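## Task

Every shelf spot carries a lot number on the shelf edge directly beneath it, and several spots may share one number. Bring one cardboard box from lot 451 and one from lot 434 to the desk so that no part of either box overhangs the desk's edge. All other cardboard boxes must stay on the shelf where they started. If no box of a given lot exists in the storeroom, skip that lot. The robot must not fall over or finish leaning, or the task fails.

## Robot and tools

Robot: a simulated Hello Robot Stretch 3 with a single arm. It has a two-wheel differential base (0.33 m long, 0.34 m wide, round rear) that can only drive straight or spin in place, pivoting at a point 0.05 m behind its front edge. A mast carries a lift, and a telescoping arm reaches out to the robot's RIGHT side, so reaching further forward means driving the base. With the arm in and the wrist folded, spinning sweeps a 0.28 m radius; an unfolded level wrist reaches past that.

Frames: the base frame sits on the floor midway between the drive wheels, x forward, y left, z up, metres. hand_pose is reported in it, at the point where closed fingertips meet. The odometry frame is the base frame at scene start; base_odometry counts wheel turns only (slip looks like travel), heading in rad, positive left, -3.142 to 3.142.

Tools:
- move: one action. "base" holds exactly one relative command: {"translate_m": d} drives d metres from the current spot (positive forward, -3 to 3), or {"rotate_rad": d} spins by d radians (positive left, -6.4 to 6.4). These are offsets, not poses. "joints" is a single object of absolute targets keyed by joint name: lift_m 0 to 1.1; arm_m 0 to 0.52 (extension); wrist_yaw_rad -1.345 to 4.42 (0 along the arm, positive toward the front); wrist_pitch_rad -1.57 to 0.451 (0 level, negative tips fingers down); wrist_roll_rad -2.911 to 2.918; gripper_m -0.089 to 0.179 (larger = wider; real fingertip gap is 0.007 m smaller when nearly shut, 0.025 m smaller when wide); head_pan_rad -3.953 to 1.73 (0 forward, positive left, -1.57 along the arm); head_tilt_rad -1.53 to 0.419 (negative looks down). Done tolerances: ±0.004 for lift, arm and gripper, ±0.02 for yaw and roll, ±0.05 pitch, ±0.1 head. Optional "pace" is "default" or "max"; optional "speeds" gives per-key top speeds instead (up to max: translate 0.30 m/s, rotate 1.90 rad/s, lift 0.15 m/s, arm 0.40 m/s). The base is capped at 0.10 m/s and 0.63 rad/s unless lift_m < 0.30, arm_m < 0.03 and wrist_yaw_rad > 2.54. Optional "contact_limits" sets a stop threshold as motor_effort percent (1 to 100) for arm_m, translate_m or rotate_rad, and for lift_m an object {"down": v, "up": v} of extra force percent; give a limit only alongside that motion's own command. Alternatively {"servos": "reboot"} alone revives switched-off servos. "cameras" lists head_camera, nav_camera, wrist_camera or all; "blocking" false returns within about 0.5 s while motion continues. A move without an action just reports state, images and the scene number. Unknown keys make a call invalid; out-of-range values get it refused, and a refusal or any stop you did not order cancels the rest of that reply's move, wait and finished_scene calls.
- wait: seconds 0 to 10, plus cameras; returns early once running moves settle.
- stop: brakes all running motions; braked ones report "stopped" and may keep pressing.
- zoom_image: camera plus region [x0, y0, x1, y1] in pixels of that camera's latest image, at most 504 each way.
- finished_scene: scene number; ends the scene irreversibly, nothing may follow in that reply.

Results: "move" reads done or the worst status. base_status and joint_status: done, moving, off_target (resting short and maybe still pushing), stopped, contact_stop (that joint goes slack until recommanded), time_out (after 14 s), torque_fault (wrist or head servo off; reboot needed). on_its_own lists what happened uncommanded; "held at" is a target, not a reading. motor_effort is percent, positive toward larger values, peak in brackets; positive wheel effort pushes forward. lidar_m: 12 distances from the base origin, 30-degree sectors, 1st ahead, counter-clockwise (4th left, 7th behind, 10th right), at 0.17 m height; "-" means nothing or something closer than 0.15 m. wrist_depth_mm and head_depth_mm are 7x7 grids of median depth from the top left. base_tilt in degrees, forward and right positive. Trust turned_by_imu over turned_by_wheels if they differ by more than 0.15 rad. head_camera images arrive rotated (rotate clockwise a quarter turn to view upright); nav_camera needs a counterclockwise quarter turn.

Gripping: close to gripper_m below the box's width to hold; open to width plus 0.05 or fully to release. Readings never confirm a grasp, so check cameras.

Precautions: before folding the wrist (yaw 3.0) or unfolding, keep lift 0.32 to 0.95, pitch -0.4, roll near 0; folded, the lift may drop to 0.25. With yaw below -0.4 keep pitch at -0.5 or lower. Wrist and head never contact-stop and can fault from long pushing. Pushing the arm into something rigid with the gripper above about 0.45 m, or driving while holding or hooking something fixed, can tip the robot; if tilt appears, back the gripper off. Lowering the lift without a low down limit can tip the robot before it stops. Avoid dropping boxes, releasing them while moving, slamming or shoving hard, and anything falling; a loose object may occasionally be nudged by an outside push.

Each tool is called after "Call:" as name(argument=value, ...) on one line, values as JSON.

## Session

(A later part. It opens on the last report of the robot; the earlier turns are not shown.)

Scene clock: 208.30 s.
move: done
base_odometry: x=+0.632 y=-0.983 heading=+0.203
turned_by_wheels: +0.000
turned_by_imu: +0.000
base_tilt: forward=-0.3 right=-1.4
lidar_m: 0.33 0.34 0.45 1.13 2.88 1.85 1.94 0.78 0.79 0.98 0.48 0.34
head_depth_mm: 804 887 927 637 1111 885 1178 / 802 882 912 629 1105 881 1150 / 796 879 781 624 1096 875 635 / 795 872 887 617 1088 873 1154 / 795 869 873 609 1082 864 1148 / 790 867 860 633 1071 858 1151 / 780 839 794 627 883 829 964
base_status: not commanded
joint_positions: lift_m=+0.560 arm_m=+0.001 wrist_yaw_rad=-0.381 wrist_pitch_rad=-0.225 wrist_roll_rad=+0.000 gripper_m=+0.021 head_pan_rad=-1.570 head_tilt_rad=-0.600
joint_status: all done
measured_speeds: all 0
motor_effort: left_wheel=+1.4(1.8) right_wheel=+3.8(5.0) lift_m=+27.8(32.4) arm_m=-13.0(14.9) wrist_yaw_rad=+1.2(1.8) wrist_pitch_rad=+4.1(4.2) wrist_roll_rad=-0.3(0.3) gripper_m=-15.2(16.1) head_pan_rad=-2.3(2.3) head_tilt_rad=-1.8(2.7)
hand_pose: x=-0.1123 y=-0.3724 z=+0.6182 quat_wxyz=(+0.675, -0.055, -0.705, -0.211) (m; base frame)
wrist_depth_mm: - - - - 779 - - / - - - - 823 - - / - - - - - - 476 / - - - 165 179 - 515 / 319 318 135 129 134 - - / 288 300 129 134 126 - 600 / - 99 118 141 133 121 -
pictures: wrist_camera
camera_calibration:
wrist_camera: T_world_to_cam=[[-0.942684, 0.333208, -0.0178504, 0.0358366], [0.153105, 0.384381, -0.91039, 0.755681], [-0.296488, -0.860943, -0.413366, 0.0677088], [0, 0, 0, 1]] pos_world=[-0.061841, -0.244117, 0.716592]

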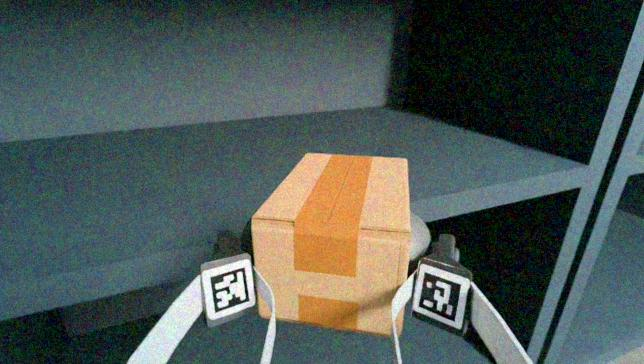

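Call:
move(base={"rotate_rad": -1.051}, joints={"lift_m": 0.8})

Call:
move(base={"translate_m": -1.2}, joints={"wrist_yaw_rad": 0.0})

Call:
move(base={"translate_m": -0.31})

Call:
move(base={"rotate_rad": -0.52}, joints={"head_tilt_rad": -0.5}, cameras=["head_camera","wrist_camera"])

Scene clock: 225.40 s.
move: done
base_odometry: x=+0.632 y=-0.983 heading=-0.848
turned_by_wheels: -1.051
turned_by_imu: -1.033
base_tilt: forward=-0.2 right=-1.2
lidar_m: 0.48 0.34 0.33 0.34 0.45 1.15 2.75 1.85 1.94 0.78 0.79 0.98
head_depth_mm: 1587 1724 1860 2043 1877 1502 1275 / 1646 1810 1978 2186 1871 486 1232 / 1343 1433 1630 1889 1853 500 321 / 1416 1505 1702 1523 1740 1478 1196 / 1432 1501 1107 1434 1551 1387 1218 / 668 715 779 870 974 1158 1188 / 617 688 748 897 1000 932 1141
base_status: done
joint_positions: lift_m=+0.800 arm_m=+0.001 wrist_yaw_rad=-0.381 wrist_pitch_rad=-0.225 wrist_roll_rad=+0.000 gripper_m=+0.021 head_pan_rad=-1.570 head_tilt_rad=-0.600
joint_status: all done
measured_speeds: all 0
motor_effort: left_wheel=+8.0(11.6) right_wheel=-9.8(13.5) lift_m=+29.8(34.6) arm_m=-11.5(13.6) wrist_yaw_rad=+0.4(1.5) wrist_pitch_rad=+4.1(4.3) wrist_roll_rad=+0.0(0.3) gripper_m=-15.7(15.9) head_pan_rad=-2.6(2.8) head_tilt_rad=-4.0(4.1)
hand_pose: x=-0.1123 y=-0.3724 z=+0.8581 quat_wxyz=(+0.675, -0.055, -0.705, -0.211) (m; base frame)
wrist_depth_mm: - - - - - - - / - - - - - - - / - - - - - - - / 483 - - 166 - - - / - - 135 129 146 - - / - - 130 134 126 - - / 552 100 - - - - -
pictures: none

Scene clock: 238.53 s.
move: done
base_odometry: x=-0.162 y=-0.083 heading=-0.847
turned_by_wheels: +0.000
turned_by_imu: -0.001
base_tilt: forward=-0.3 right=-1.2
lidar_m: 1.30 0.93 0.89 0.92 1.23 2.70 1.57 0.88 0.94 1.42 1.84 1.57
head_depth_mm: 1131 1221 1329 1404 843 1278 1244 / 1167 1262 1397 1543 1681 1481 1273 / 1222 1333 1453 1615 1767 1400 1174 / 1282 1406 1552 1736 1845 493 324 / 1362 1488 1661 1879 1817 1423 1221 / 1436 1588 1781 2023 1812 1458 1216 / 1538 1717 1943 2186 1792 1440 1215
base_status: done
joint_positions: lift_m=+0.800 arm_m=+0.001 wrist_yaw_rad=-0.003 wrist_pitch_rad=-0.225 wrist_roll_rad=+0.000 gripper_m=+0.021 head_pan_rad=-1.570 head_tilt_rad=-0.600
joint_status: all done
measured_speeds: all 0
motor_effort: left_wheel=-4.1(9.6) right_wheel=-6.2(15.0) lift_m=+29.7(29.7) arm_m=+1.1(11.6) wrist_yaw_rad=+1.4(4.4) wrist_pitch_rad=+4.1(4.3) wrist_roll_rad=-0.2(0.6) gripper_m=-15.7(16.0) head_pan_rad=-3.1(3.8) head_tilt_rad=-5.0(6.3)
hand_pose: x=-0.0222 y=-0.3900 z=+0.8581 quat_wxyz=(+0.703, +0.079, -0.702, -0.081) (m; base frame)
wrist_depth_mm: - - - - - - - / - - - - - - - / - - - - - - - / - - - 165 - - - / - - 135 128 146 - - / - - 129 134 126 - - / - - - - - 830 -
pictures: none

Scene clock: 242.77 s.
move: done
base_odometry: x=-0.367 y=+0.149 heading=-0.847
turned_by_wheels: +0.000
turned_by_imu: +0.000
base_tilt: forward=-0.3 right=-1.2
lidar_m: 1.52 1.09 1.04 1.07 1.43 2.43 1.26 0.63 0.87 0.83 1.70 1.84
head_depth_mm: 1006 1089 1181 1130 839 670 1225 / 1051 1149 1253 1123 835 685 1274 / 1110 1199 1323 1110 825 680 1176 / 1153 1270 1404 1548 821 492 324 / 1212 1328 1483 1658 1728 1428 1217 / 1286 1410 1601 1799 1807 1449 1218 / 1359 1515 1714 1968 1799 1438 1215
base_status: done
joint_positions: lift_m=+0.800 arm_m=+0.001 wrist_yaw_rad=-0.003 wrist_pitch_rad=-0.225 wrist_roll_rad=+0.000 gripper_m=+0.021 head_pan_rad=-1.570 head_tilt_rad=-0.600
joint_status: not commanded
measured_speeds: all 0
motor_effort: left_wheel=-4.3(11.2) right_wheel=-7.1(14.7) lift_m=+31.7(31.9) arm_m=+5.1(5.2) wrist_yaw_rad=+2.0(3.3) wrist_pitch_rad=+4.2(4.3) wrist_roll_rad=-0.1(0.3) gripper_m=-15.4(16.2) head_pan_rad=-2.9(3.6) head_tilt_rad=-5.1(6.1)
hand_pose: x=-0.0221 y=-0.3900 z=+0.8581 quat_wxyz=(+0.703, +0.079, -0.702, -0.081) (m; base frame)
wrist_depth_mm: - - - - - - - / - - - - - - - / - - - - - - - / - - - 165 179 - - / - - 135 129 134 - - / - - 129 134 126 - - / - - - - 136 104 -
pictures: none

Scene clock: 244.70 s.
move: done
base_odometry: x=-0.367 y=+0.149 heading=-1.367
turned_by_wheels: -0.520
turned_by_imu: -0.511
base_tilt: forward=-0.2 right=-1.2
lidar_m: 1.84 1.50 1.09 1.04 1.07 1.45 2.43 1.26 0.63 0.87 0.83 1.71
head_depth_mm: 1039 1119 1215 1294 956 733 1223 / 1032 1114 1213 1293 947 725 982 / 1028 1115 1210 1272 942 721 997 / 1024 1109 1210 1280 931 514 326 / 1019 1107 1203 1272 925 713 1223 / 1023 1104 1199 1265 915 711 1183 / 1021 1103 1203 1276 911 707 1227
base_status: done
joint_positions: lift_m=+0.800 arm_m=+0.001 wrist_yaw_rad=-0.002 wrist_pitch_rad=-0.225 wrist_roll_rad=+0.000 gripper_m=+0.021 head_pan_rad=-1.570 head_tilt_rad=-0.501
joint_status: all done
measured_speeds: all 0
motor_effort: left_wheel=+8.3(12.3) right_wheel=-9.7(13.6) lift_m=+30.2(32.0) arm_m=+5.5(6.4) wrist_yaw_rad=+0.3(2.5) wrist_pitch_rad=+4.0(4.3) wrist_roll_rad=+0.3(0.3) gripper_m=-15.2(15.9) head_pan_rad=-3.2(3.6) head_tilt_rad=+4.5(7.2)
hand_pose: x=-0.0220 y=-0.3900 z=+0.8581 quat_wxyz=(+0.703, +0.079, -0.702, -0.080) (m; base frame)
wrist_depth_mm: 917 - - - - - - / 958 - - - - - - / - - - - - - - / - - - 165 178 - - / - - 135 129 134 - - / - - 130 135 126 - - / - 99 126 144 133 104 -
pictures: head_camera (sideways), wrist_camera
camera_calibration:
head_camera: T_world_to_cam=[[-0.0465487, 0.432844, -0.900266, 1.18727], [0.997508, -0.0276938, -0.0648917, 0.0779861], [-0.0530198, -0.901043, -0.430476, 0.516169], [0, 0, 0, 1]] pos_world=[0.0048411, -0.0466503, 1.29611]
wrist_camera: T_world_to_cam=[[-0.999087, -0.0387819, -0.0179074, -0.0151121], [0.000241887, 0.41407, -0.910245, 0.975032], [0.0427159, -0.909419, -0.413682, 0.167387], [0, 0, 0, 1]] pos_world=[-0.0224843, -0.252092, 0.956493]

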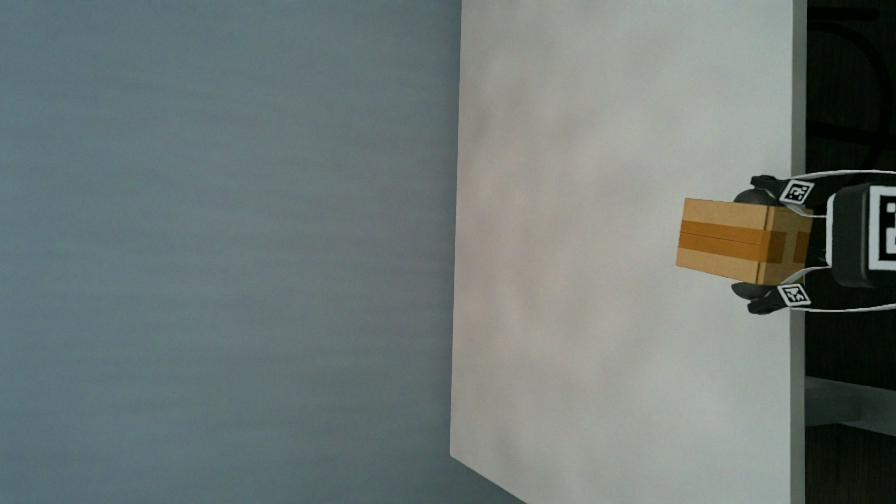

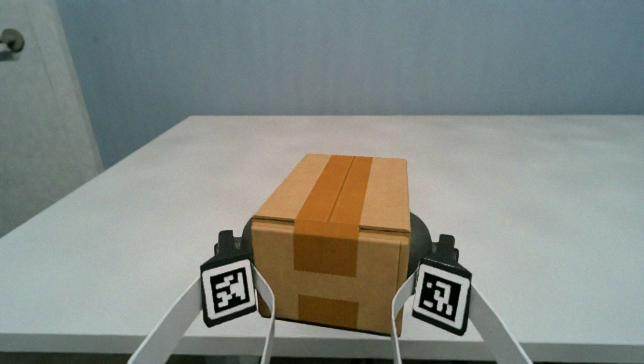

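Call:
move(joints={"arm_m": 0.36}, pace="max", speeds={"arm_m": 0.25})

Call:
move(joints={"lift_m": 0.705})

Call:
move(joints={"lift_m": 0.687}, speeds={"lift_m": 0.03}, contact_limits={"lift_m": {"down": 14}}, cameras=["wrist_camera"])

"pace" acts on no motion here: each has its own speed under "speeds". Leave "pace" out
Scene clock: 257.27 s.
base_odometry: x=-0.367 y=+0.149 heading=-1.367
turned_by_wheels: +0.000
turned_by_imu: +0.000
base_tilt: forward=-0.3 right=-1.2
lidar_m: 1.84 1.50 1.08 1.04 1.07 1.45 2.43 1.26 0.63 0.87 0.83 1.71
head_depth_mm: 1037 1119 1221 1305 955 732 1222 / 1027 1117 1212 1288 949 727 979 / 1027 1110 1212 1271 940 720 999 / 1026 1108 1210 1280 934 515 330 / 1022 1108 1207 1275 927 715 1234 / 1023 1100 1195 1269 920 711 1188 / 1018 1101 1199 1278 916 706 1218
base_status: done
joint_positions: lift_m=+0.800 arm_m=+0.001 wrist_yaw_rad=-0.002 wrist_pitch_rad=-0.225 wrist_roll_rad=+0.000 gripper_m=+0.021 head_pan_rad=-1.570 head_tilt_rad=-0.500
joint_status: all done
measured_speeds: all 0
motor_effort: left_wheel=+8.5(12.3) right_wheel=-9.5(13.6) lift_m=+27.5(32.0) arm_m=+5.1(6.4) wrist_yaw_rad=+3.1(2.5) wrist_pitch_rad=+4.2(4.3) wrist_roll_rad=+0.1(0.3) gripper_m=-14.8(15.9) head_pan_rad=-2.5(3.6) head_tilt_rad=+4.0(7.2)
hand_pose: x=-0.0220 y=-0.3900 z=+0.8581 quat_wxyz=(+0.703, +0.079, -0.702, -0.080) (m; base frame)
wrist_depth_mm: 905 - - - - - - / 964 - - - - - - / - - - - - - - / - - - 165 178 - - / - - 135 129 134 - - / - - 129 134 127 - - / - 99 127 144 133 105 -
pictures: none

not run: a call was refused earlier in this reply.

not run: a call was refused earlier in this reply.

Call:
move(joints={"arm_m": 0.36}, speeds={"arm_m": 0.25})

Call:
move(joints={"lift_m": 0.705})

Call:
move(joints={"lift_m": 0.687}, speeds={"lift_m": 0.03}, contact_limits={"lift_m": {"down": 14}}, cameras=["wrist_camera"])

Scene clock: 266.70 s.
move: done
base_odometry: x=-0.367 y=+0.149 heading=-1.367
turned_by_wheels: +0.000
turned_by_imu: +0.000
base_tilt: forward=-0.4 right=-1.2
lidar_m: 1.85 1.50 1.08 1.04 1.07 1.45 2.43 1.26 0.63 0.87 0.83 1.71
head_depth_mm: 1032 1123 1219 1297 958 709 296 / 1033 1118 1216 1285 510 361 642 / 1030 1114 1216 1277 521 722 1218 / 1028 1110 1208 1273 550 720 1238 / 1021 1106 1203 1262 922 714 1237 / 1021 1102 1200 1264 918 709 1184 / 1018 1103 1199 1280 908 706 1223
base_status: not commanded
joint_positions: lift_m=+0.800 arm_m=+0.360 wrist_yaw_rad=-0.002 wrist_pitch_rad=-0.225 wrist_roll_rad=+0.000 gripper_m=+0.021 head_pan_rad=-1.570 head_tilt_rad=-0.500
joint_status: all done
measured_speeds: all 0
motor_effort: left_wheel=+8.4(8.9) right_wheel=-9.3(11.0) lift_m=+24.1(25.5) arm_m=+13.9(15.1) wrist_yaw_rad=+2.1(3.0) wrist_pitch_rad=+4.1(4.3) wrist_roll_rad=-0.1(0.3) gripper_m=-15.1(16.1) head_pan_rad=-2.6(3.5) head_tilt_rad=+3.6(4.8)
hand_pose: x=-0.0220 y=-0.7494 z=+0.8581 quat_wxyz=(+0.703, +0.079, -0.702, -0.080) (m; base frame)
wrist_depth_mm: - - - - - - - / - - - - - - - / - - - - - - - / - - - 165 178 - - / - - 135 129 134 - - / - - 129 134 126 - - / - 99 117 140 133 104 -
pictures: none

Scene clock: 268.40 s.
move: done
base_odometry: x=-0.367 y=+0.149 heading=-1.367
turned_by_wheels: +0.000
turned_by_imu: +0.000
base_tilt: forward=-0.4 right=-1.1
lidar_m: 1.84 1.50 1.08 1.04 1.07 1.45 2.43 1.26 0.63 0.87 0.82 1.71
head_depth_mm: 1034 1122 1225 1291 957 734 1225 / 1032 1111 1216 1294 949 663 388 / 1031 1113 1216 1275 938 564 1213 / 1026 1108 1208 1278 844 653 1241 / 1019 1105 1208 1269 927 714 1230 / 1021 1103 1202 1264 919 709 1186 / 1018 1099 1199 1275 910 705 1229
base_status: not commanded
joint_positions: lift_m=+0.705 arm_m=+0.360 wrist_yaw_rad=-0.002 wrist_pitch_rad=-0.225 wrist_roll_rad=+0.000 gripper_m=+0.021 head_pan_rad=-1.570 head_tilt_rad=-0.500
joint_status: all done
measured_speeds: all 0
motor_effort: left_wheel=+7.9(8.5) right_wheel=-9.4(10.5) lift_m=+24.0(26.3) arm_m=+12.1(13.8) wrist_yaw_rad=+2.4(3.1) wrist_pitch_rad=+4.0(4.3) wrist_roll_rad=-0.1(0.3) gripper_m=-14.9(15.8) head_pan_rad=-2.5(3.2) head_tilt_rad=+3.2(4.0)
hand_pose: x=-0.0220 y=-0.7494 z=+0.7630 quat_wxyz=(+0.703, +0.079, -0.702, -0.081) (m; base frame)
wrist_depth_mm: - - - - - - - / - - - - - - - / - - - - - - - / - - - 166 178 - - / - - 135 129 134 - - / - - 130 134 126 - - / - 99 118 141 133 104 -
pictures: none

Scene clock: 269.43 s.
move: done
base_odometry: x=-0.367 y=+0.149 heading=-1.367
turned_by_wheels: +0.000
turned_by_imu: +0.000
base_tilt: forward=-0.2 right=-1.3
lidar_m: 1.84 1.50 1.08 1.04 1.07 1.45 2.43 1.26 0.63 0.87 0.83 1.71
head_depth_mm: 1035 1130 1223 1298 958 733 1223 / 1036 1113 1214 1281 947 684 402 / 1027 1112 1216 1279 941 568 1212 / 1026 1107 1209 1273 855 601 1243 / 1022 1105 1202 1272 924 715 1236 / 1018 1102 1206 1264 920 711 1185 / 1016 1102 1201 1280 912 705 1224
base_status: not commanded
joint_positions: lift_m=+0.687 arm_m=+0.360 wrist_yaw_rad=-0.002 wrist_pitch_rad=-0.225 wrist_roll_rad=+0.000 gripper_m=+0.021 head_pan_rad=-1.570 head_tilt_rad=-0.500
joint_status: all done
measured_speeds: all 0
motor_effort: left_wheel=+8.1(8.5) right_wheel=-10.3(10.6) lift_m=+23.2(26.1) arm_m=+11.6(12.8) wrist_yaw_rad=+2.0(3.1) wrist_pitch_rad=+4.2(4.3) wrist_roll_rad=+0.0(0.3) gripper_m=-15.7(16.0) head_pan_rad=-2.3(3.3) head_tilt_rad=+2.6(3.9)
contact_limits: lift_m down 14 (down: maximum 72; up: maximum 65)
hand_pose: x=-0.0220 y=-0.7494 z=+0.7450 quat_wxyz=(+0.703, +0.079, -0.702, -0.081) (m; base frame)
wrist_depth_mm: - - - - - - - / - - - - - - - / - - - - - - - / - - - 165 177 - - / - - 135 129 134 - - / - - 129 134 126 - - / - 99 118 141 133 105 -
pictures: wrist_camera
camera_calibration:
wrist_camera: T_world_to_cam=[[-0.999087, -0.0387769, -0.0179098, -0.0310687], [0.000238385, 0.414236, -0.910169, 1.02103], [0.0427124, -0.909343, -0.413849, -0.206017], [0, 0, 0, 1]] pos_world=[-0.0224843, -0.611492, 0.843493]

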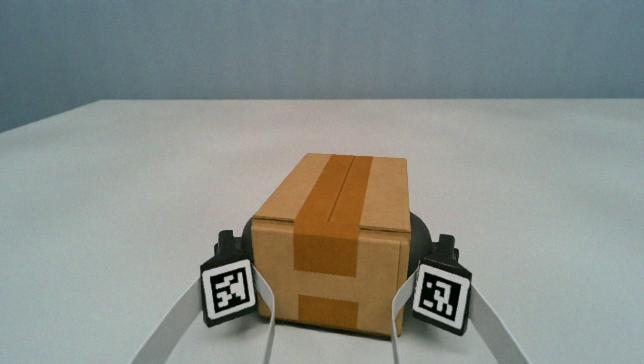

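Call:
move(joints={"lift_m": 0.679}, speeds={"lift_m": 0.03}, cameras=["wrist_camera"])

Scene clock: 309.00 s.
move: done
base_odometry: x=-0.367 y=+0.149 heading=-1.367
turned_by_wheels: +0.000
turned_by_imu: +0.000
base_tilt: forward=-0.3 right=-1.1
lidar_m: 1.84 1.51 1.09 1.04 1.07 1.45 2.43 1.26 0.63 0.87 0.82 1.71
head_depth_mm: 1038 1117 1222 1301 957 732 1230 / 1031 1114 1211 1286 946 707 406 / 1025 1114 1212 1278 944 573 1082 / 1027 1111 1205 1270 858 604 1245 / 1029 1106 1209 1271 925 713 1241 / 1016 1101 1205 1265 919 711 1187 / 1018 1104 1195 1277 908 708 1221
base_status: not commanded
joint_positions: lift_m=+0.679 arm_m=+0.360 wrist_yaw_rad=-0.002 wrist_pitch_rad=-0.207 wrist_roll_rad=+0.000 gripper_m=+0.021 head_pan_rad=-1.570 head_tilt_rad=-0.500
joint_status: all done
measured_speeds: all 0
motor_effort: left_wheel=+8.1(8.4) right_wheel=-9.9(10.6) lift_m=+21.8(25.3) arm_m=+9.0(9.8) wrist_yaw_rad=+0.3(3.3) wrist_pitch_rad=+1.0(4.3) wrist_roll_rad=+0.0(0.3) gripper_m=-15.4(15.7) head_pan_rad=-2.5(2.8) head_tilt_rad=+2.1(3.1)
hand_pose: x=-0.0220 y=-0.7508 z=+0.7414 quat_wxyz=(+0.704, +0.073, -0.703, -0.074) (m; base frame)
wrist_depth_mm: - - - - - - - / - - - - - - - / - - - - - - - / - - - 162 162 - - / - - 135 128 133 - - / - - 130 134 126 - - / - 99 118 141 133 104 -
pictures: wrist_camera
camera_calibration:
wrist_camera: T_world_to_cam=[[-0.999087, -0.03909, -0.0172238, -0.0319318], [0.000242731, 0.398011, -0.917381, 1.01145], [0.0427156, -0.916548, -0.397638, -0.226237], [0, 0, 0, 1]] pos_world=[-0.0224843, -0.611173, 0.837375]

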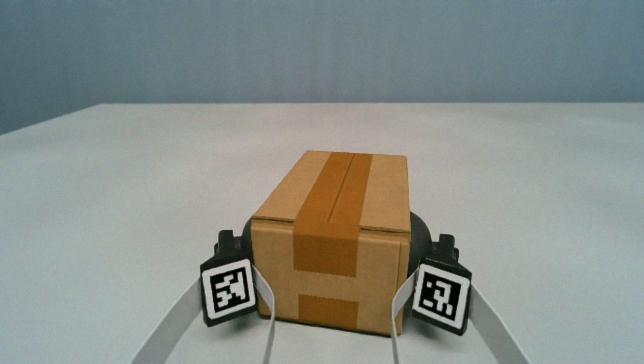

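Contact (pitch changed, effort dropped). Release.

Call:
move(joints={"gripper_m": 0.165})

Call:
move(joints={"lift_m": 0.80}, cameras=["wrist_camera"])

Scene clock: 315.20 s.
move: done
base_odometry: x=-0.367 y=+0.149 heading=-1.367
turned_by_wheels: +0.000
turned_by_imu: +0.000
base_tilt: forward=-0.2 right=-1.1
lidar_m: 1.84 1.50 1.08 1.04 1.07 1.45 2.43 1.26 0.63 0.87 0.83 1.71
head_depth_mm: 1040 1119 1221 1300 958 733 1229 / 1033 1115 1218 1290 950 705 406 / 1028 1116 1213 1280 944 575 1082 / 1025 1112 1207 1271 891 603 1242 / 1024 1110 1200 1269 926 716 1239 / 1022 1105 1200 1267 920 711 1187 / 1018 1099 1195 1274 911 706 1221
base_status: not commanded
joint_positions: lift_m=+0.679 arm_m=+0.360 wrist_yaw_rad=-0.001 wrist_pitch_rad=-0.213 wrist_roll_rad=+0.000 gripper_m=+0.165 head_pan_rad=-1.570 head_tilt_rad=-0.500
joint_status: all done
measured_speeds: all 0
motor_effort: left_wheel=+7.8(8.7) right_wheel=-9.9(10.5) lift_m=+25.8(25.8) arm_m=+5.9(7.3) wrist_yaw_rad=-0.5(2.1) wrist_pitch_rad=+1.9(2.0) wrist_roll_rad=+0.0(0.3) gripper_m=+0.5(83.2) head_pan_rad=-2.4(2.6) head_tilt_rad=+1.9(2.3)
hand_pose: x=-0.0217 y=-0.7504 z=+0.7401 quat_wxyz=(+0.703, +0.075, -0.703, -0.076) (m; base frame)
wrist_depth_mm: - - - - - - - / - - - - - - - / - - - - - - - / - - - 160 159 - - / - 146 132 128 125 - - / - 123 - 133 128 134 - / - 118 - 140 - - 102
pictures: none

Scene clock: 317.13 s.
move: done
base_odometry: x=-0.367 y=+0.149 heading=-1.367
turned_by_wheels: +0.000
turned_by_imu: +0.000
base_tilt: forward=-0.2 right=-1.2
lidar_m: 1.84 1.51 1.09 1.04 1.07 1.45 2.43 1.26 0.63 0.87 0.82 1.71
head_depth_mm: 1034 1122 1217 1299 956 709 296 / 1032 1112 1213 1284 511 360 640 / 1031 1112 1213 1277 520 723 1217 / 1025 1117 1205 1276 550 718 1238 / 1019 1106 1210 1266 889 713 1234 / 1021 1104 1201 1264 917 711 1191 / 1019 1099 1200 1279 912 708 1221
base_status: not commanded
joint_positions: lift_m=+0.800 arm_m=+0.360 wrist_yaw_rad=-0.001 wrist_pitch_rad=-0.214 wrist_roll_rad=+0.000 gripper_m=+0.165 head_pan_rad=-1.570 head_tilt_rad=-0.500
joint_status: all done
measured_speeds: all 0
motor_effort: left_wheel=+7.6(8.4) right_wheel=-9.6(10.6) lift_m=+31.4(33.5) arm_m=+4.3(6.3) wrist_yaw_rad=+0.8(1.6) wrist_pitch_rad=+2.2(2.4) wrist_roll_rad=+0.0(0.3) gripper_m=+0.5(1.1) head_pan_rad=-2.5(2.9) head_tilt_rad=+1.3(2.1)
hand_pose: x=-0.0217 y=-0.7502 z=+0.8606 quat_wxyz=(+0.703, +0.076, -0.703, -0.076) (m; base frame)
wrist_depth_mm: - - - - - - - / - - - - - - - / - - - - - - - / - - - - - - - / - 145 - - - - - / - 123 - - - 134 - / - 118 - 226 226 - 102
pictures: wrist_camera
camera_calibration:
wrist_camera: T_world_to_cam=[[-0.999031, -0.0403985, -0.0174607, -0.030337], [-0.000371882, 0.404475, -0.914549, 1.12309], [0.0440088, -0.913656, -0.404098, -0.170517], [0, 0, 0, 1]] pos_world=[-0.0223857, -0.61128, 0.957682]

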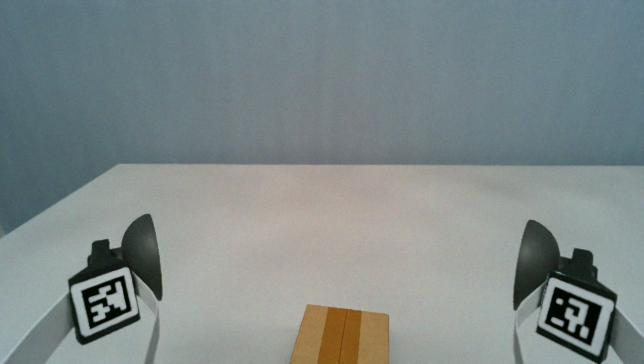

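Call:
move(joints={"arm_m": 0.0, "wrist_pitch_rad": -0.4, "gripper_m": 0.05}, pace="max")

Call:
move(joints={"wrist_yaw_rad": 3.0, "head_pan_rad": 0.0}, pace="max")

Call:
move(joints={"lift_m": 0.285, "head_tilt_rad": -0.2}, pace="max", cameras=["nav_camera"])

Scene clock: 329.80 s.
move: done
base_odometry: x=-0.367 y=+0.149 heading=-1.367
turned_by_wheels: +0.000
turned_by_imu: +0.000
base_tilt: forward=-0.3 right=-1.0
lidar_m: 1.85 1.50 1.08 1.04 1.07 1.45 2.43 1.26 0.63 0.87 0.83 1.71
head_depth_mm: 1039 1117 1225 1293 957 732 1222 / 1034 1121 1219 1277 948 730 976 / 1029 1115 1214 1283 942 722 638 / 1023 1107 1214 1270 894 718 500 / 1022 1108 1208 1267 923 713 1208 / 1020 1103 1202 1264 922 710 1180 / 1017 1099 1197 1277 914 709 1224
base_status: not commanded
joint_positions: lift_m=+0.800 arm_m=+0.001 wrist_yaw_rad=-0.001 wrist_pitch_rad=-0.414 wrist_roll_rad=+0.000 gripper_m=+0.050 head_pan_rad=-1.570 head_tilt_rad=-0.500
joint_status: all done
measured_speeds: all 0
motor_effort: left_wheel=+7.7(8.2) right_wheel=-9.9(10.5) lift_m=+25.8(31.1) arm_m=-11.9(14.6) wrist_yaw_rad=+0.3(1.9) wrist_pitch_rad=+2.2(4.1) wrist_roll_rad=-0.1(0.3) gripper_m=+0.5(82.3) head_pan_rad=-2.1(2.5) head_tilt_rad=+1.0(1.1)
hand_pose: x=-0.0217 y=-0.3704 z=+0.8135 quat_wxyz=(+0.692, +0.145, -0.692, -0.146) (m; base frame)
wrist_depth_mm: 940 - - - - - - / - - - 491 - - - / - - - - - - - / - - - - - - - / - - - - 148 - - / - - 126 - 124 - - / - 955 953 975 952 950 974
pictures: none

Scene clock: 331.87 s.
move: done
base_odometry: x=-0.367 y=+0.149 heading=-1.367
turned_by_wheels: +0.000
turned_by_imu: +0.000
base_tilt: forward=-0.2 right=-1.2
lidar_m: 1.85 1.51 1.09 1.04 1.07 1.45 2.43 1.26 0.63 0.87 0.82 1.71
head_depth_mm: 1889 2020 1967 2160 2098 1640 1322 / 1883 2054 2256 2391 2092 1619 1322 / 1895 2050 2257 2396 2083 1613 1312 / 1864 2022 2243 2368 2063 1594 1313 / 1847 2018 2172 2122 2066 1588 1302 / 1864 2057 2225 2417 2046 1581 1296 / 1901 2023 2223 2396 2027 1564 1286
base_status: not commanded
joint_positions: lift_m=+0.800 arm_m=+0.001 wrist_yaw_rad=+2.997 wrist_pitch_rad=-0.414 wrist_roll_rad=+0.000 gripper_m=+0.050 head_pan_rad=+0.008 head_tilt_rad=-0.500
joint_status: all done
measured_speeds: translate_m=+0.000 rotate_rad=+0.000 lift_m=+0.000 arm_m=+0.000 wrist_yaw_rad=+0.000 wrist_pitch_rad=+0.000 wrist_roll_rad=+0.000 head_pan_rad=-0.024 head_tilt_rad=+0.000
motor_effort: left_wheel=+7.7(8.0) right_wheel=-9.6(9.9) lift_m=+30.8(30.9) arm_m=-4.0(11.4) wrist_yaw_rad=+1.6(7.5) wrist_pitch_rad=+2.1(2.3) wrist_roll_rad=-0.1(0.3) gripper_m=+0.5(0.9) head_pan_rad=-3.0(5.2) head_tilt_rad=-0.5(0.8)
hand_pose: x=+0.0112 y=+0.0770 z=+0.8135 quat_wxyz=(+0.195, +0.700, +0.095, +0.680) (m; base frame)
wrist_depth_mm: - 137 - - - - - / - 148 - - - - - / - 161 - - - - - / - 183 - - - - - / - - 198 - - - - / - - 127 - 125 - - / - 942 276 994 968 967 981
pictures: none

Scene clock: 336.10 s.
move: done
base_odometry: x=-0.367 y=+0.149 heading=-1.367
turned_by_wheels: +0.000
turned_by_imu: +0.000
base_tilt: forward=-0.4 right=-1.2
lidar_m: 1.84 1.51 1.09 1.04 1.07 1.45 2.43 1.26 0.63 0.87 0.82 1.71
head_depth_mm: 2089 1935 2033 1981 2076 2069 1749 / 2097 2100 2194 2242 2297 2238 1736 / 2080 2123 2171 2237 2329 2218 1727 / 2079 2101 2141 2220 2300 2194 1722 / 2066 1713 1859 2019 2152 1969 1718 / 2073 2105 2155 2206 2253 2183 1706 / 2041 2092 2137 2194 2267 2176 1691
base_status: not commanded
joint_positions: lift_m=+0.285 arm_m=+0.001 wrist_yaw_rad=+2.997 wrist_pitch_rad=-0.415 wrist_roll_rad=+0.000 gripper_m=+0.050 head_pan_rad=+0.000 head_tilt_rad=-0.200
joint_status: all done
measured_speeds: all 0
motor_effort: left_wheel=+7.4(8.3) right_wheel=-9.4(10.2) lift_m=+26.3(27.7) arm_m=+12.0(12.3) wrist_yaw_rad=+2.5(3.3) wrist_pitch_rad=+2.2(2.3) wrist_roll_rad=-0.1(0.3) gripper_m=+0.5(1.0) head_pan_rad=-3.2(3.8) head_tilt_rad=-2.8(6.8)
hand_pose: x=+0.0112 y=+0.0769 z=+0.2984 quat_wxyz=(+0.196, +0.700, +0.095, +0.680) (m; base frame)
wrist_depth_mm: - 137 - - - - - / - 148 - - - - - / 952 161 870 903 893 883 883 / 738 186 682 721 713 708 701 / 607 580 199 577 591 589 585 / 514 517 127 321 125 502 500 / 437 99 264 275 429 435 437
pictures: nav_camera (sideways)
camera_calibration:
nav_camera: T_world_to_cam=[[0.172234, 0.0170837, 0.984908, -1.24012], [0.0128906, -0.999803, 0.0150878, 0.0304075], [0.984972, 0.0100974, -0.172421, 0.171592], [0, 0, 0, 1]] pos_world=[0.0441863, 0.0498547, 1.25053]

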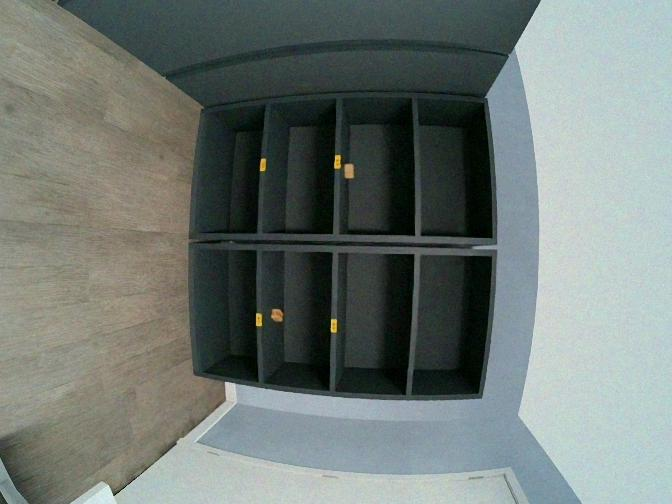

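Call:
move(base={"translate_m": -1.9}, joints={"head_pan_rad": 0.3, "head_tilt_rad": -0.15}, pace="max")

Call:
move(base={"rotate_rad": 1.571}, joints={"head_pan_rad": -0.5}, pace="max", cameras=["nav_camera"])

Scene clock: 351.17 s.
move: done
base_odometry: x=-0.752 y=+2.010 heading=-1.367
turned_by_wheels: +0.000
turned_by_imu: -0.002
base_tilt: forward=-0.3 right=-1.2
lidar_m: 3.69 1.45 1.11 2.32 0.80 0.57 0.55 0.57 0.76 1.28 1.24 1.20
head_depth_mm: 1905 3358 3761 3765 3788 2593 1846 / 2103 3462 3918 - 3705 2605 1846 / 2128 3445 - - 3684 2565 1839 / 2121 3458 3802 3688 3712 2576 1831 / 2146 3223 2634 2709 2791 2517 1820 / 2181 2770 2016 2078 2128 2167 1814 / 2172 1678 1644 1679 1710 1739 1700
base_status: done
joint_positions: lift_m=+0.285 arm_m=+0.001 wrist_yaw_rad=+2.997 wrist_pitch_rad=-0.415 wrist_roll_rad=+0.000 gripper_m=+0.050 head_pan_rad=+0.300 head_tilt_rad=-0.150
joint_status: all done
measured_speeds: all 0
motor_effort: left_wheel=-2.4(13.0) right_wheel=-6.3(15.5) lift_m=+24.5(31.0) arm_m=+11.2(13.9) wrist_yaw_rad=+1.8(3.7) wrist_pitch_rad=+2.2(2.4) wrist_roll_rad=-0.1(0.4) gripper_m=+0.1(1.0) head_pan_rad=-3.2(6.3) head_tilt_rad=+6.0(8.2)
hand_pose: x=+0.0111 y=+0.0769 z=+0.2984 quat_wxyz=(+0.195, +0.700, +0.096, +0.680) (m; base frame)
wrist_depth_mm: - 137 - - - - - / - 147 - - - - - / 822 162 885 921 895 875 894 / 711 186 676 721 724 711 688 / 607 590 198 576 592 589 587 / 516 519 127 320 125 497 497 / 441 99 263 274 431 438 433
pictures: none

Scene clock: 353.30 s.
move: done
base_odometry: x=-0.752 y=+2.010 heading=+0.204
turned_by_wheels: +1.571
turned_by_imu: +1.540
base_tilt: forward=-0.4 right=-1.3
lidar_m: 2.46 0.81 0.58 0.55 0.56 0.74 1.28 1.32 1.20 3.69 1.48 1.11
head_depth_mm: 2106 1384 1433 1467 1512 1567 1610 / 1896 1268 1306 1338 1383 1421 1465 / 1810 1169 1203 1236 1262 1297 1335 / 1082 1092 1108 1143 1166 1195 1226 / 1028 1039 1056 1077 1096 1123 1157 / 1952 1266 1287 1311 1328 1348 1370 / 2166 2232 2278 2310 2386 2383 1806
base_status: done
joint_positions: lift_m=+0.285 arm_m=+0.001 wrist_yaw_rad=+2.997 wrist_pitch_rad=-0.415 wrist_roll_rad=+0.000 gripper_m=+0.050 head_pan_rad=-0.504 head_tilt_rad=-0.150
joint_status: all done
measured_speeds: all 0
motor_effort: left_wheel=-6.2(15.2) right_wheel=+9.1(14.7) lift_m=+24.6(25.3) arm_m=+0.1(11.6) wrist_yaw_rad=+2.5(3.0) wrist_pitch_rad=+2.3(2.4) wrist_roll_rad=+0.2(0.3) gripper_m=+0.0(0.9) head_pan_rad=+3.3(4.6) head_tilt_rad=+5.0(6.6)
hand_pose: x=+0.0111 y=+0.0769 z=+0.2984 quat_wxyz=(+0.195, +0.700, +0.096, +0.680) (m; base frame)
wrist_depth_mm: 490 137 530 549 567 588 612 / 539 147 572 603 619 623 - / 577 162 622 633 - - - / - 179 189 690 691 703 707 / 603 580 198 578 589 587 586 / 515 516 127 320 125 503 502 / 434 99 263 274 431 441 435
pictures: nav_camera (sideways)
camera_calibration:
nav_camera: T_world_to_cam=[[0.11593, -0.0444706, 0.992261, -1.24938], [-0.472535, -0.881172, 0.0157164, 0.0325718], [0.873654, -0.4707, -0.123168, 0.108174], [0, 0, 0, 1]] pos_world=[0.0657259, 0.024058, 1.25253]

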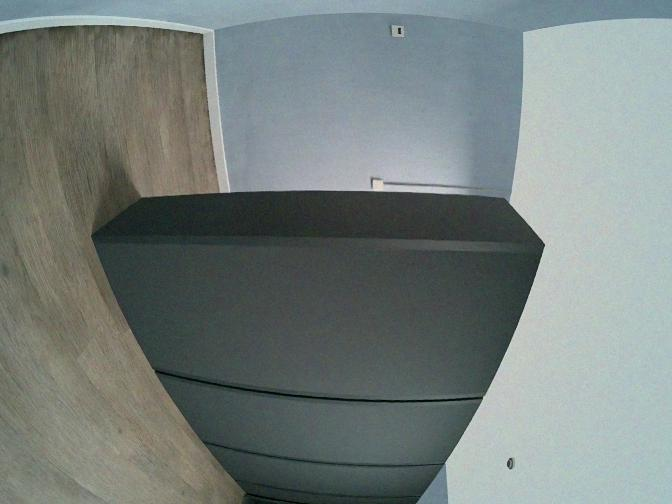

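Call:
move(base={"translate_m": 2.0}, joints={"head_pan_rad": -1.57}, pace="max", cameras=["nav_camera"])

Scene clock: 372.30 s.
move: done
base_odometry: x=+1.207 y=+2.414 heading=+0.204
turned_by_wheels: +0.000
turned_by_imu: +0.001
base_tilt: forward=-0.2 right=-1.2
lidar_m: 0.48 0.49 0.66 0.63 0.64 0.86 2.15 0.66 1.34 2.21 0.71 0.50
head_depth_mm: 1984 1445 1305 1301 1292 1317 1336 / 2121 2718 2135 2166 2191 2190 1771 / 2111 3407 3043 3102 3184 2415 1824 / 1826 3417 - - - 2548 1841 / 2142 3532 - - - 2513 1832 / 2061 2614 2698 2774 2868 2377 1821 / 1588 1610 1628 1669 1693 1728 1668
base_status: done
joint_positions: lift_m=+0.285 arm_m=+0.001 wrist_yaw_rad=+2.997 wrist_pitch_rad=-0.415 wrist_roll_rad=+0.000 gripper_m=+0.050 head_pan_rad=-1.570 head_tilt_rad=-0.150
joint_status: all done
measured_speeds: all 0
motor_effort: left_wheel=-1.9(11.0) right_wheel=+6.4(16.7) lift_m=+27.8(27.9) arm_m=-9.8(13.3) wrist_yaw_rad=+2.5(3.4) wrist_pitch_rad=+2.2(2.4) wrist_roll_rad=+0.1(0.4) gripper_m=+0.1(1.1) head_pan_rad=+2.9(5.4) head_tilt_rad=+2.8(5.0)
hand_pose: x=+0.0110 y=+0.0769 z=+0.2984 quat_wxyz=(+0.195, +0.700, +0.096, +0.680) (m; base frame)
wrist_depth_mm: 551 137 599 618 629 660 505 / 609 148 634 - - 702 509 / - 162 170 - - 765 519 / 708 182 219 717 712 707 522 / 613 586 198 570 593 589 524 / 519 512 127 319 125 498 499 / 438 99 262 275 425 438 437
pictures: nav_camera (sideways)
camera_calibration:
nav_camera: T_world_to_cam=[[0.0172226, -0.122961, 0.992262, -1.24878], [-0.999789, -0.0132311, 0.0157137, 0.0358324], [0.0111966, -0.992323, -0.123163, 0.113493], [0, 0, 0, 1]] pos_world=[0.0560613, -0.0404546, 1.25253]

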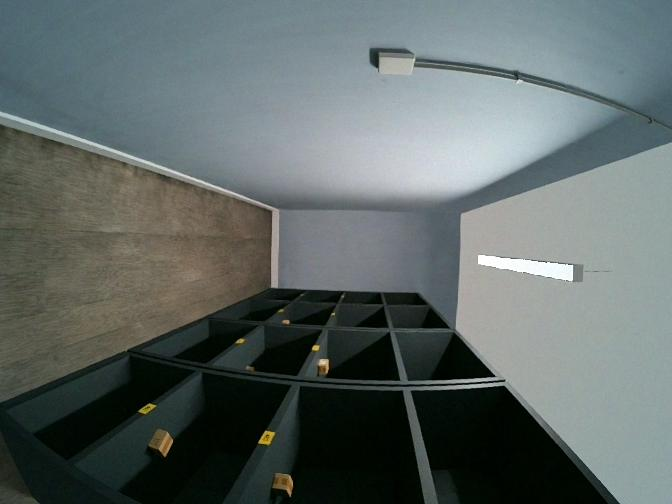

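Call:
move(joints={"head_pan_rad": -1.95, "head_tilt_rad": -0.35}, pace="max", cameras=["head_camera"])

Scene clock: 378.73 s.
move: done
base_odometry: x=+1.207 y=+2.414 heading=+0.204
turned_by_wheels: +0.000
turned_by_imu: +0.000
base_tilt: forward=-0.2 right=-1.2
lidar_m: 0.48 0.49 0.66 0.63 0.64 0.86 2.15 0.66 1.33 2.21 0.71 0.50
head_depth_mm: 1229 942 1281 1124 805 1145 859 / 1296 1302 1452 1042 1489 1132 975 / 1236 1296 1403 1215 1550 1169 1399 / 1187 1249 1320 1400 1473 1599 1422 / 1908 2039 2141 2235 2193 1790 1463 / 2432 2128 2910 3008 2432 1868 1459 / 3374 3503 3759 3850 2560 1827 1450
base_status: not commanded
joint_positions: lift_m=+0.285 arm_m=+0.001 wrist_yaw_rad=+2.997 wrist_pitch_rad=-0.415 wrist_roll_rad=+0.000 gripper_m=+0.050 head_pan_rad=-1.956 head_tilt_rad=-0.351
joint_status: all done
measured_speeds: all 0
motor_effort: left_wheel=-1.4(2.1) right_wheel=+6.2(6.8) lift_m=+28.0(28.2) arm_m=-8.4(9.2) wrist_yaw_rad=+1.4(2.5) wrist_pitch_rad=+2.3(2.4) wrist_roll_rad=+0.2(0.2) gripper_m=+0.1(0.9) head_pan_rad=-2.2(4.6) head_tilt_rad=-3.8(5.7)
hand_pose: x=+0.0110 y=+0.0769 z=+0.2984 quat_wxyz=(+0.195, +0.700, +0.096, +0.680) (m; base frame)
wrist_depth_mm: 552 137 595 630 623 658 502 / 607 148 619 - - 709 508 / - 160 170 - - 779 518 / 709 182 219 724 709 705 527 / 608 584 198 575 593 590 524 / 523 519 127 317 125 500 503 / 440 99 264 275 427 437 435
pictures: head_camera (sideways)
camera_calibration:
head_camera: T_world_to_cam=[[0.0673403, 0.289395, -0.954838, 1.25781], [0.910309, -0.409567, -0.0599329, 0.0721097], [-0.408415, -0.865162, -0.291019, 0.336822], [0, 0, 0, 1]] pos_world=[-0.01278, -0.0430633, 1.30335]

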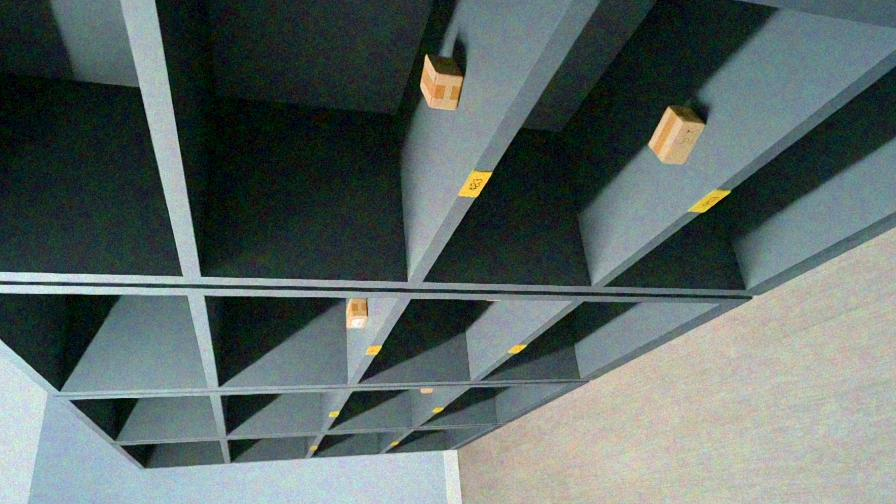

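Call:
zoom_image(camera="head_camera", region=[440, 160, 500, 200])

Call:
zoom_image(camera="head_camera", region=[680, 180, 740, 220])

Call:
zoom_image(camera="head_camera", region=[340, 330, 400, 370])

Call:
zoom_image(camera="head_camera", region=[490, 330, 550, 370])

Call:
zoom_image(camera="head_camera", region=[410, 385, 470, 425])

Call:
zoom_image(camera="head_camera", region=[300, 395, 360, 435])

Scaled by 8.400 from the camera's 896x504 image, which has a finer 1280x720 frame.

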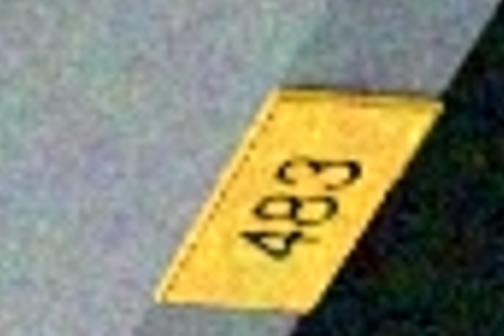

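Scaled by 8.400 from the camera's 896x504 image, which has a finer 1280x720 frame.

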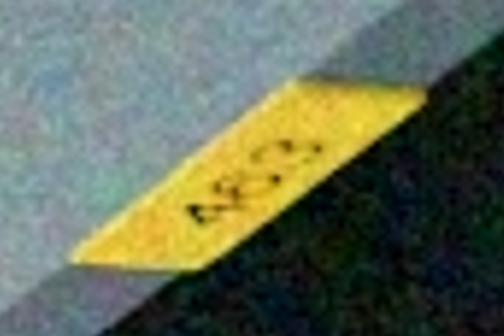

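Scaled by 8.400 from the camera's 896x504 image, which has a finer 1280x720 frame.

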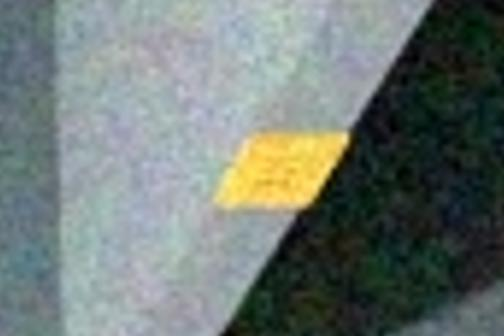

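Scaled by 8.400 from the camera's 896x504 image, which has a finer 1280x720 frame.

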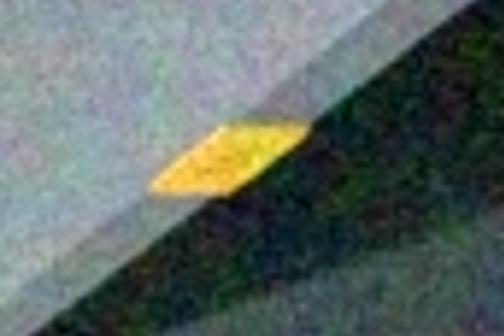

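Scaled by 8.400 from the camera's 896x504 image, which has a finer 1280x720 frame.

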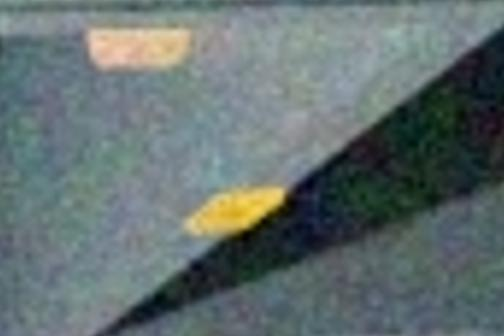

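Scaled by 8.400 from the camera's 896x504 image, which has a finer 1280x720 frame.

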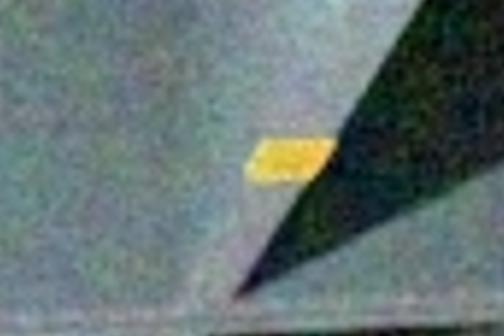

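Call:
move(base={"rotate_rad": -1.571}, joints={"head_pan_rad": -1.57, "head_tilt_rad": -0.5}, pace="max")

Call:
move(base={"translate_m": 1.4}, pace="max", cameras=["nav_camera", "head_camera"])

Scene clock: 406.97 s.
move: done
base_odometry: x=+1.207 y=+2.414 heading=-1.367
turned_by_wheels: -1.571
turned_by_imu: -1.541
base_tilt: forward=-0.2 right=-1.3
lidar_m: 2.02 0.70 0.50 0.48 0.50 0.66 0.63 0.65 0.87 2.27 0.65 1.36
head_depth_mm: 1705 1661 1633 1628 1594 1525 1328 / 2458 2379 2342 2283 2021 1615 1313 / 2711 2942 3203 2954 2079 1603 1310 / 2724 2892 3220 2962 2080 1578 1305 / 2693 2937 3205 2920 2051 1591 1304 / 2688 2918 3192 2845 2046 1578 1285 / 2711 2920 3071 2829 1954 1436 1226
base_status: done
joint_positions: lift_m=+0.285 arm_m=+0.001 wrist_yaw_rad=+2.997 wrist_pitch_rad=-0.415 wrist_roll_rad=+0.000 gripper_m=+0.050 head_pan_rad=-1.567 head_tilt_rad=-0.503
joint_status: all done
measured_speeds: all 0
motor_effort: left_wheel=+6.2(15.3) right_wheel=-8.5(14.8) lift_m=+28.6(29.7) arm_m=-12.7(13.1) wrist_yaw_rad=+1.9(3.1) wrist_pitch_rad=+2.2(2.3) wrist_roll_rad=+0.1(0.3) gripper_m=+0.1(1.0) head_pan_rad=-3.1(7.1) head_tilt_rad=+0.0(6.5)
hand_pose: x=+0.0110 y=+0.0769 z=+0.2984 quat_wxyz=(+0.195, +0.700, +0.096, +0.680) (m; base frame)
wrist_depth_mm: 443 137 467 492 503 514 526 / 482 147 514 526 536 - - / 527 162 173 - - - - / - 178 187 - - 655 675 / 583 566 199 571 591 583 583 / 516 519 127 318 126 501 498 / 438 99 262 275 428 436 436
pictures: none

Scene clock: 413.03 s.
move: done
base_odometry: x=+1.490 y=+1.043 heading=-1.367
turned_by_wheels: +0.000
turned_by_imu: +0.002
base_tilt: forward=-0.3 right=-1.3
lidar_m: 1.81 0.74 0.53 0.51 0.52 0.71 1.87 1.08 0.99 0.50 0.98 0.95
head_depth_mm: 783 847 927 737 1115 968 808 / 399 429 474 650 1107 963 802 / 395 432 473 519 572 653 749 / 648 819 818 634 573 652 759 / 771 838 912 709 1079 944 789 / 770 833 908 702 1074 939 785 / 769 832 905 692 1069 934 778
base_status: done
joint_positions: lift_m=+0.285 arm_m=+0.001 wrist_yaw_rad=+2.997 wrist_pitch_rad=-0.415 wrist_roll_rad=+0.000 gripper_m=+0.050 head_pan_rad=-1.570 head_tilt_rad=-0.500
joint_status: not commanded
measured_speeds: all 0
motor_effort: left_wheel=+1.6(12.7) right_wheel=+6.0(14.5) lift_m=+30.3(30.7) arm_m=-10.0(13.4) wrist_yaw_rad=+2.9(3.2) wrist_pitch_rad=+2.2(2.4) wrist_roll_rad=+0.1(0.4) gripper_m=+0.7(1.0) head_pan_rad=-2.6(3.8) head_tilt_rad=+3.9(5.0)
hand_pose: x=+0.0110 y=+0.0769 z=+0.2984 quat_wxyz=(+0.195, +0.700, +0.096, +0.680) (m; base frame)
wrist_depth_mm: 470 137 494 513 526 535 537 / 507 148 523 540 - - - / 541 161 170 - - - - / - 179 189 - 660 689 679 / 596 566 199 574 588 585 583 / 518 518 127 318 125 509 499 / 435 99 262 275 432 437 436
pictures: head_camera (sideways), nav_camera (sideways)
camera_calibration:
head_camera: T_world_to_cam=[[-0.0466225, 0.4322, -0.900572, 1.18763], [0.997505, -0.0277038, -0.0649363, 0.0780437], [-0.0530148, -0.901352, -0.42983, 0.515315], [0, 0, 0, 1]] pos_world=[0.00484088, -0.0466531, 1.29612]
nav_camera: T_world_to_cam=[[0.0173528, -0.455981, 0.88982, -1.11495], [-0.999791, -0.0175225, 0.0105182, 0.0426246], [0.0107957, -0.889817, -0.45619, 0.54692], [0, 0, 0, 1]] pos_world=[0.0560588, -0.0209899, 1.24116]

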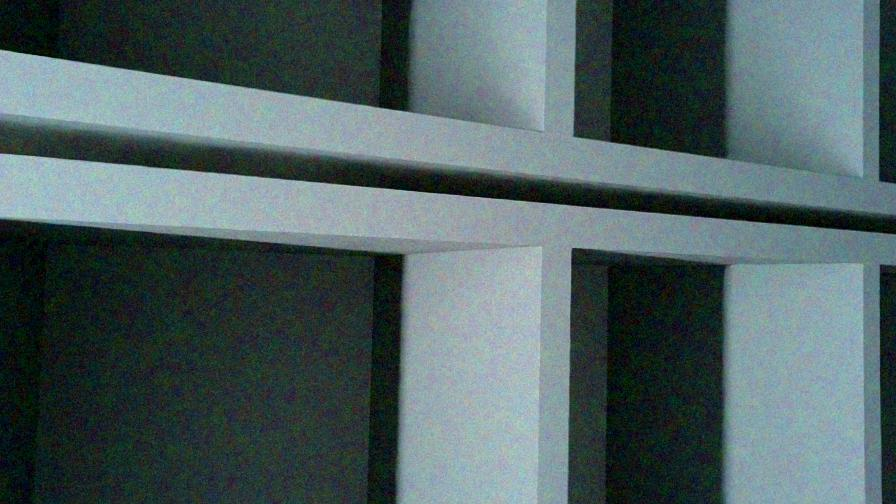

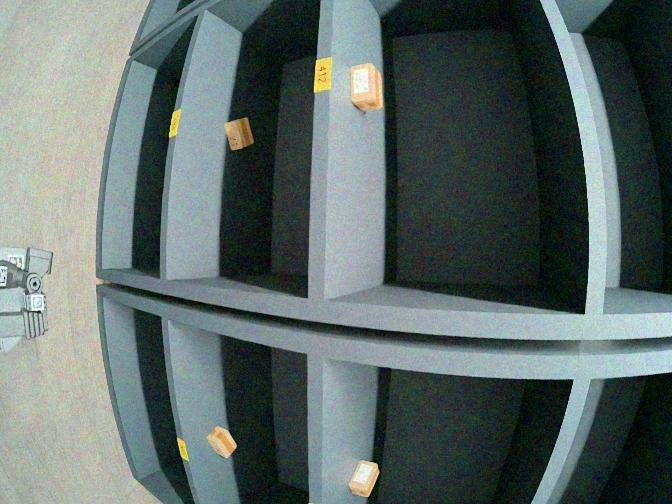

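Call:
zoom_image(camera="nav_camera", region=[155, 100, 195, 145])

Call:
zoom_image(camera="nav_camera", region=[165, 430, 205, 475])

Call:
zoom_image(camera="nav_camera", region=[300, 50, 345, 100])

Scaled by 11.200 from the camera's 672x504 image, which has a finer 792x594 frame.

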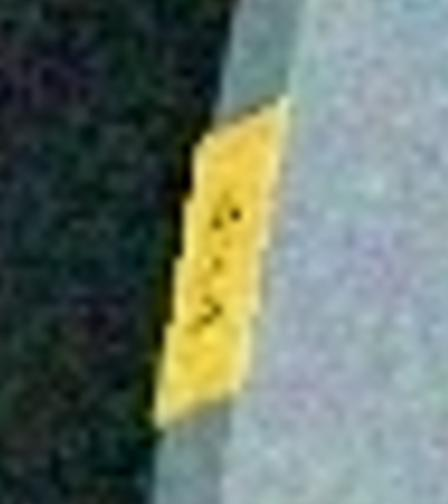

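Scaled by 11.200 from the camera's 672x504 image, which has a finer 792x594 frame.

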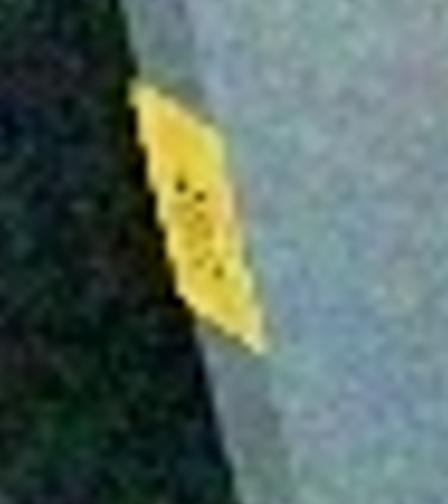

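Scaled by 10.080 from the camera's 672x504 image, which has a finer 792x594 frame.

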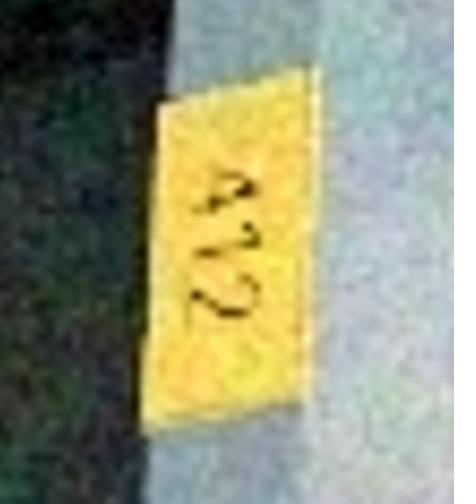

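Call:
move(joints={"head_pan_rad": -1.0, "head_tilt_rad": -0.7}, pace="max", cameras=["head_camera"])

Call:
move(joints={"head_pan_rad": -2.2, "head_tilt_rad": -0.7}, pace="max", cameras=["head_camera"])

Scene clock: 429.37 s.
move: done
base_odometry: x=+1.490 y=+1.043 heading=-1.367
turned_by_wheels: +0.000
turned_by_imu: +0.000
base_tilt: forward=-0.4 right=-1.2
lidar_m: 1.82 0.74 0.53 0.51 0.53 0.71 1.86 1.08 0.99 0.50 0.98 0.95
head_depth_mm: 777 846 714 560 1001 823 825 / 818 893 705 1099 992 841 1112 / 868 940 696 1169 994 882 1112 / 919 990 683 1224 983 1235 1138 / 984 1031 703 1237 1007 1287 1158 / 953 986 753 1199 1069 1302 1162 / 853 901 978 1096 1237 1342 1154
base_status: not commanded
joint_positions: lift_m=+0.285 arm_m=+0.001 wrist_yaw_rad=+2.997 wrist_pitch_rad=-0.415 wrist_roll_rad=+0.000 gripper_m=+0.050 head_pan_rad=-0.989 head_tilt_rad=-0.698
joint_status: all done
measured_speeds: all 0
motor_effort: left_wheel=+1.5(1.9) right_wheel=+6.4(6.9) lift_m=+30.7(31.5) arm_m=-8.7(8.8) wrist_yaw_rad=+1.4(2.8) wrist_pitch_rad=+2.2(2.3) wrist_roll_rad=+0.0(0.3) gripper_m=+0.1(0.6) head_pan_rad=+1.9(4.4) head_tilt_rad=-5.4(9.9)
hand_pose: x=+0.0110 y=+0.0769 z=+0.2984 quat_wxyz=(+0.195, +0.700, +0.096, +0.680) (m; base frame)
wrist_depth_mm: 468 137 498 510 527 537 551 / 510 147 526 541 - - - / 539 161 170 - - - - / - 178 189 - 657 678 683 / 594 567 199 586 588 586 585 / 519 511 127 319 125 498 496 / 439 99 265 275 431 436 434
pictures: head_camera (sideways)
camera_calibration:
head_camera: T_world_to_cam=[[-0.368843, 0.476623, -0.797988, 1.05577], [0.841713, 0.535469, -0.0692279, 0.0845482], [0.394302, -0.697211, -0.598684, 0.732272], [0, 0, 0, 1]] pos_world=[0.0295124, -0.0379303, 1.28675]

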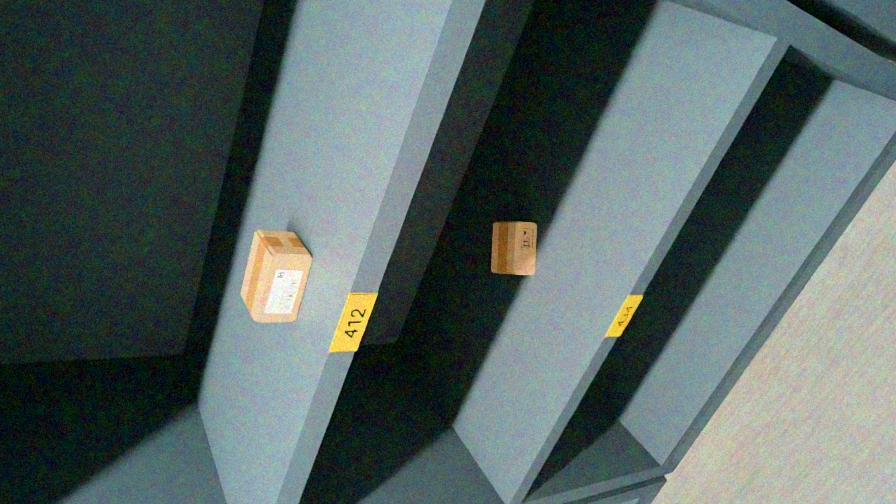

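Scene clock: 430.33 s.
move: done
base_odometry: x=+1.490 y=+1.043 heading=-1.367
turned_by_wheels: +0.000
turned_by_imu: +0.000
base_tilt: forward=-0.3 right=-1.1
lidar_m: 1.81 0.74 0.53 0.51 0.53 0.71 1.87 1.08 0.99 0.50 0.98 0.95
head_depth_mm: 930 986 1078 1243 1684 1393 1189 / 1021 1053 1180 1250 1471 1385 1185 / 1086 1121 829 1261 1452 1349 1176 / 1008 1053 766 1247 1045 1291 1176 / 932 992 681 1241 980 1257 1139 / 870 931 670 1152 967 1196 1111 / 812 881 663 1090 938 799 947
base_status: not commanded
joint_positions: lift_m=+0.285 arm_m=+0.001 wrist_yaw_rad=+2.997 wrist_pitch_rad=-0.415 wrist_roll_rad=+0.000 gripper_m=+0.050 head_pan_rad=-2.227 head_tilt_rad=-0.699
joint_status: all done
measured_speeds: all 0
motor_effort: left_wheel=+1.6(1.7) right_wheel=+6.9(7.2) lift_m=+30.6(31.8) arm_m=-7.7(8.8) wrist_yaw_rad=+1.5(2.5) wrist_pitch_rad=+2.3(2.4) wrist_roll_rad=+0.0(0.3) gripper_m=+0.3(0.8) head_pan_rad=+2.3(4.8) head_tilt_rad=-6.1(10.4)
hand_pose: x=+0.0110 y=+0.0769 z=+0.2984 quat_wxyz=(+0.195, +0.700, +0.096, +0.680) (m; base frame)
wrist_depth_mm: 469 137 497 511 531 534 546 / 508 147 529 548 - - - / 537 161 170 - - - - / - 179 189 - 663 680 684 / 593 571 198 576 584 586 593 / 523 513 127 319 125 500 503 / 445 99 264 275 429 442 438
pictures: head_camera (sideways)
camera_calibration:
head_camera: T_world_to_cam=[[0.330949, 0.505247, -0.796993, 1.05029], [0.780845, -0.620864, -0.0693479, 0.0850754], [-0.529862, -0.599377, -0.599994, 0.739632], [0, 0, 0, 1]] pos_world=[-0.0221195, -0.0345158, 1.28675]

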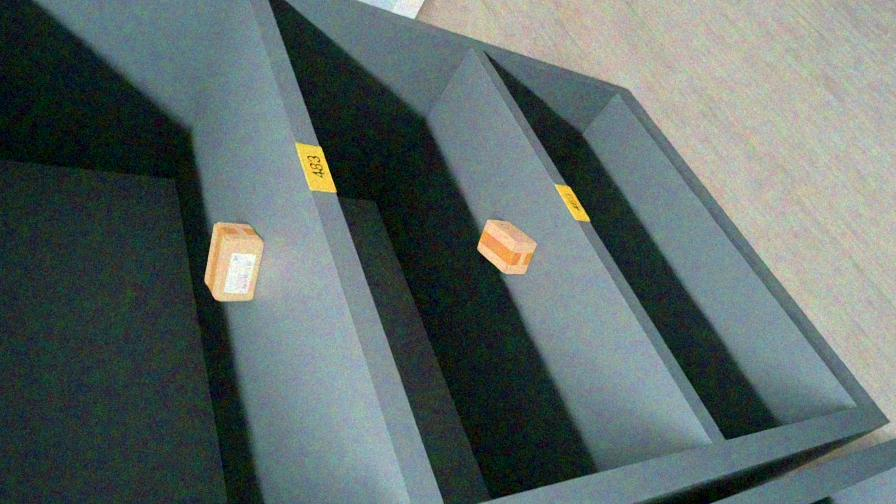

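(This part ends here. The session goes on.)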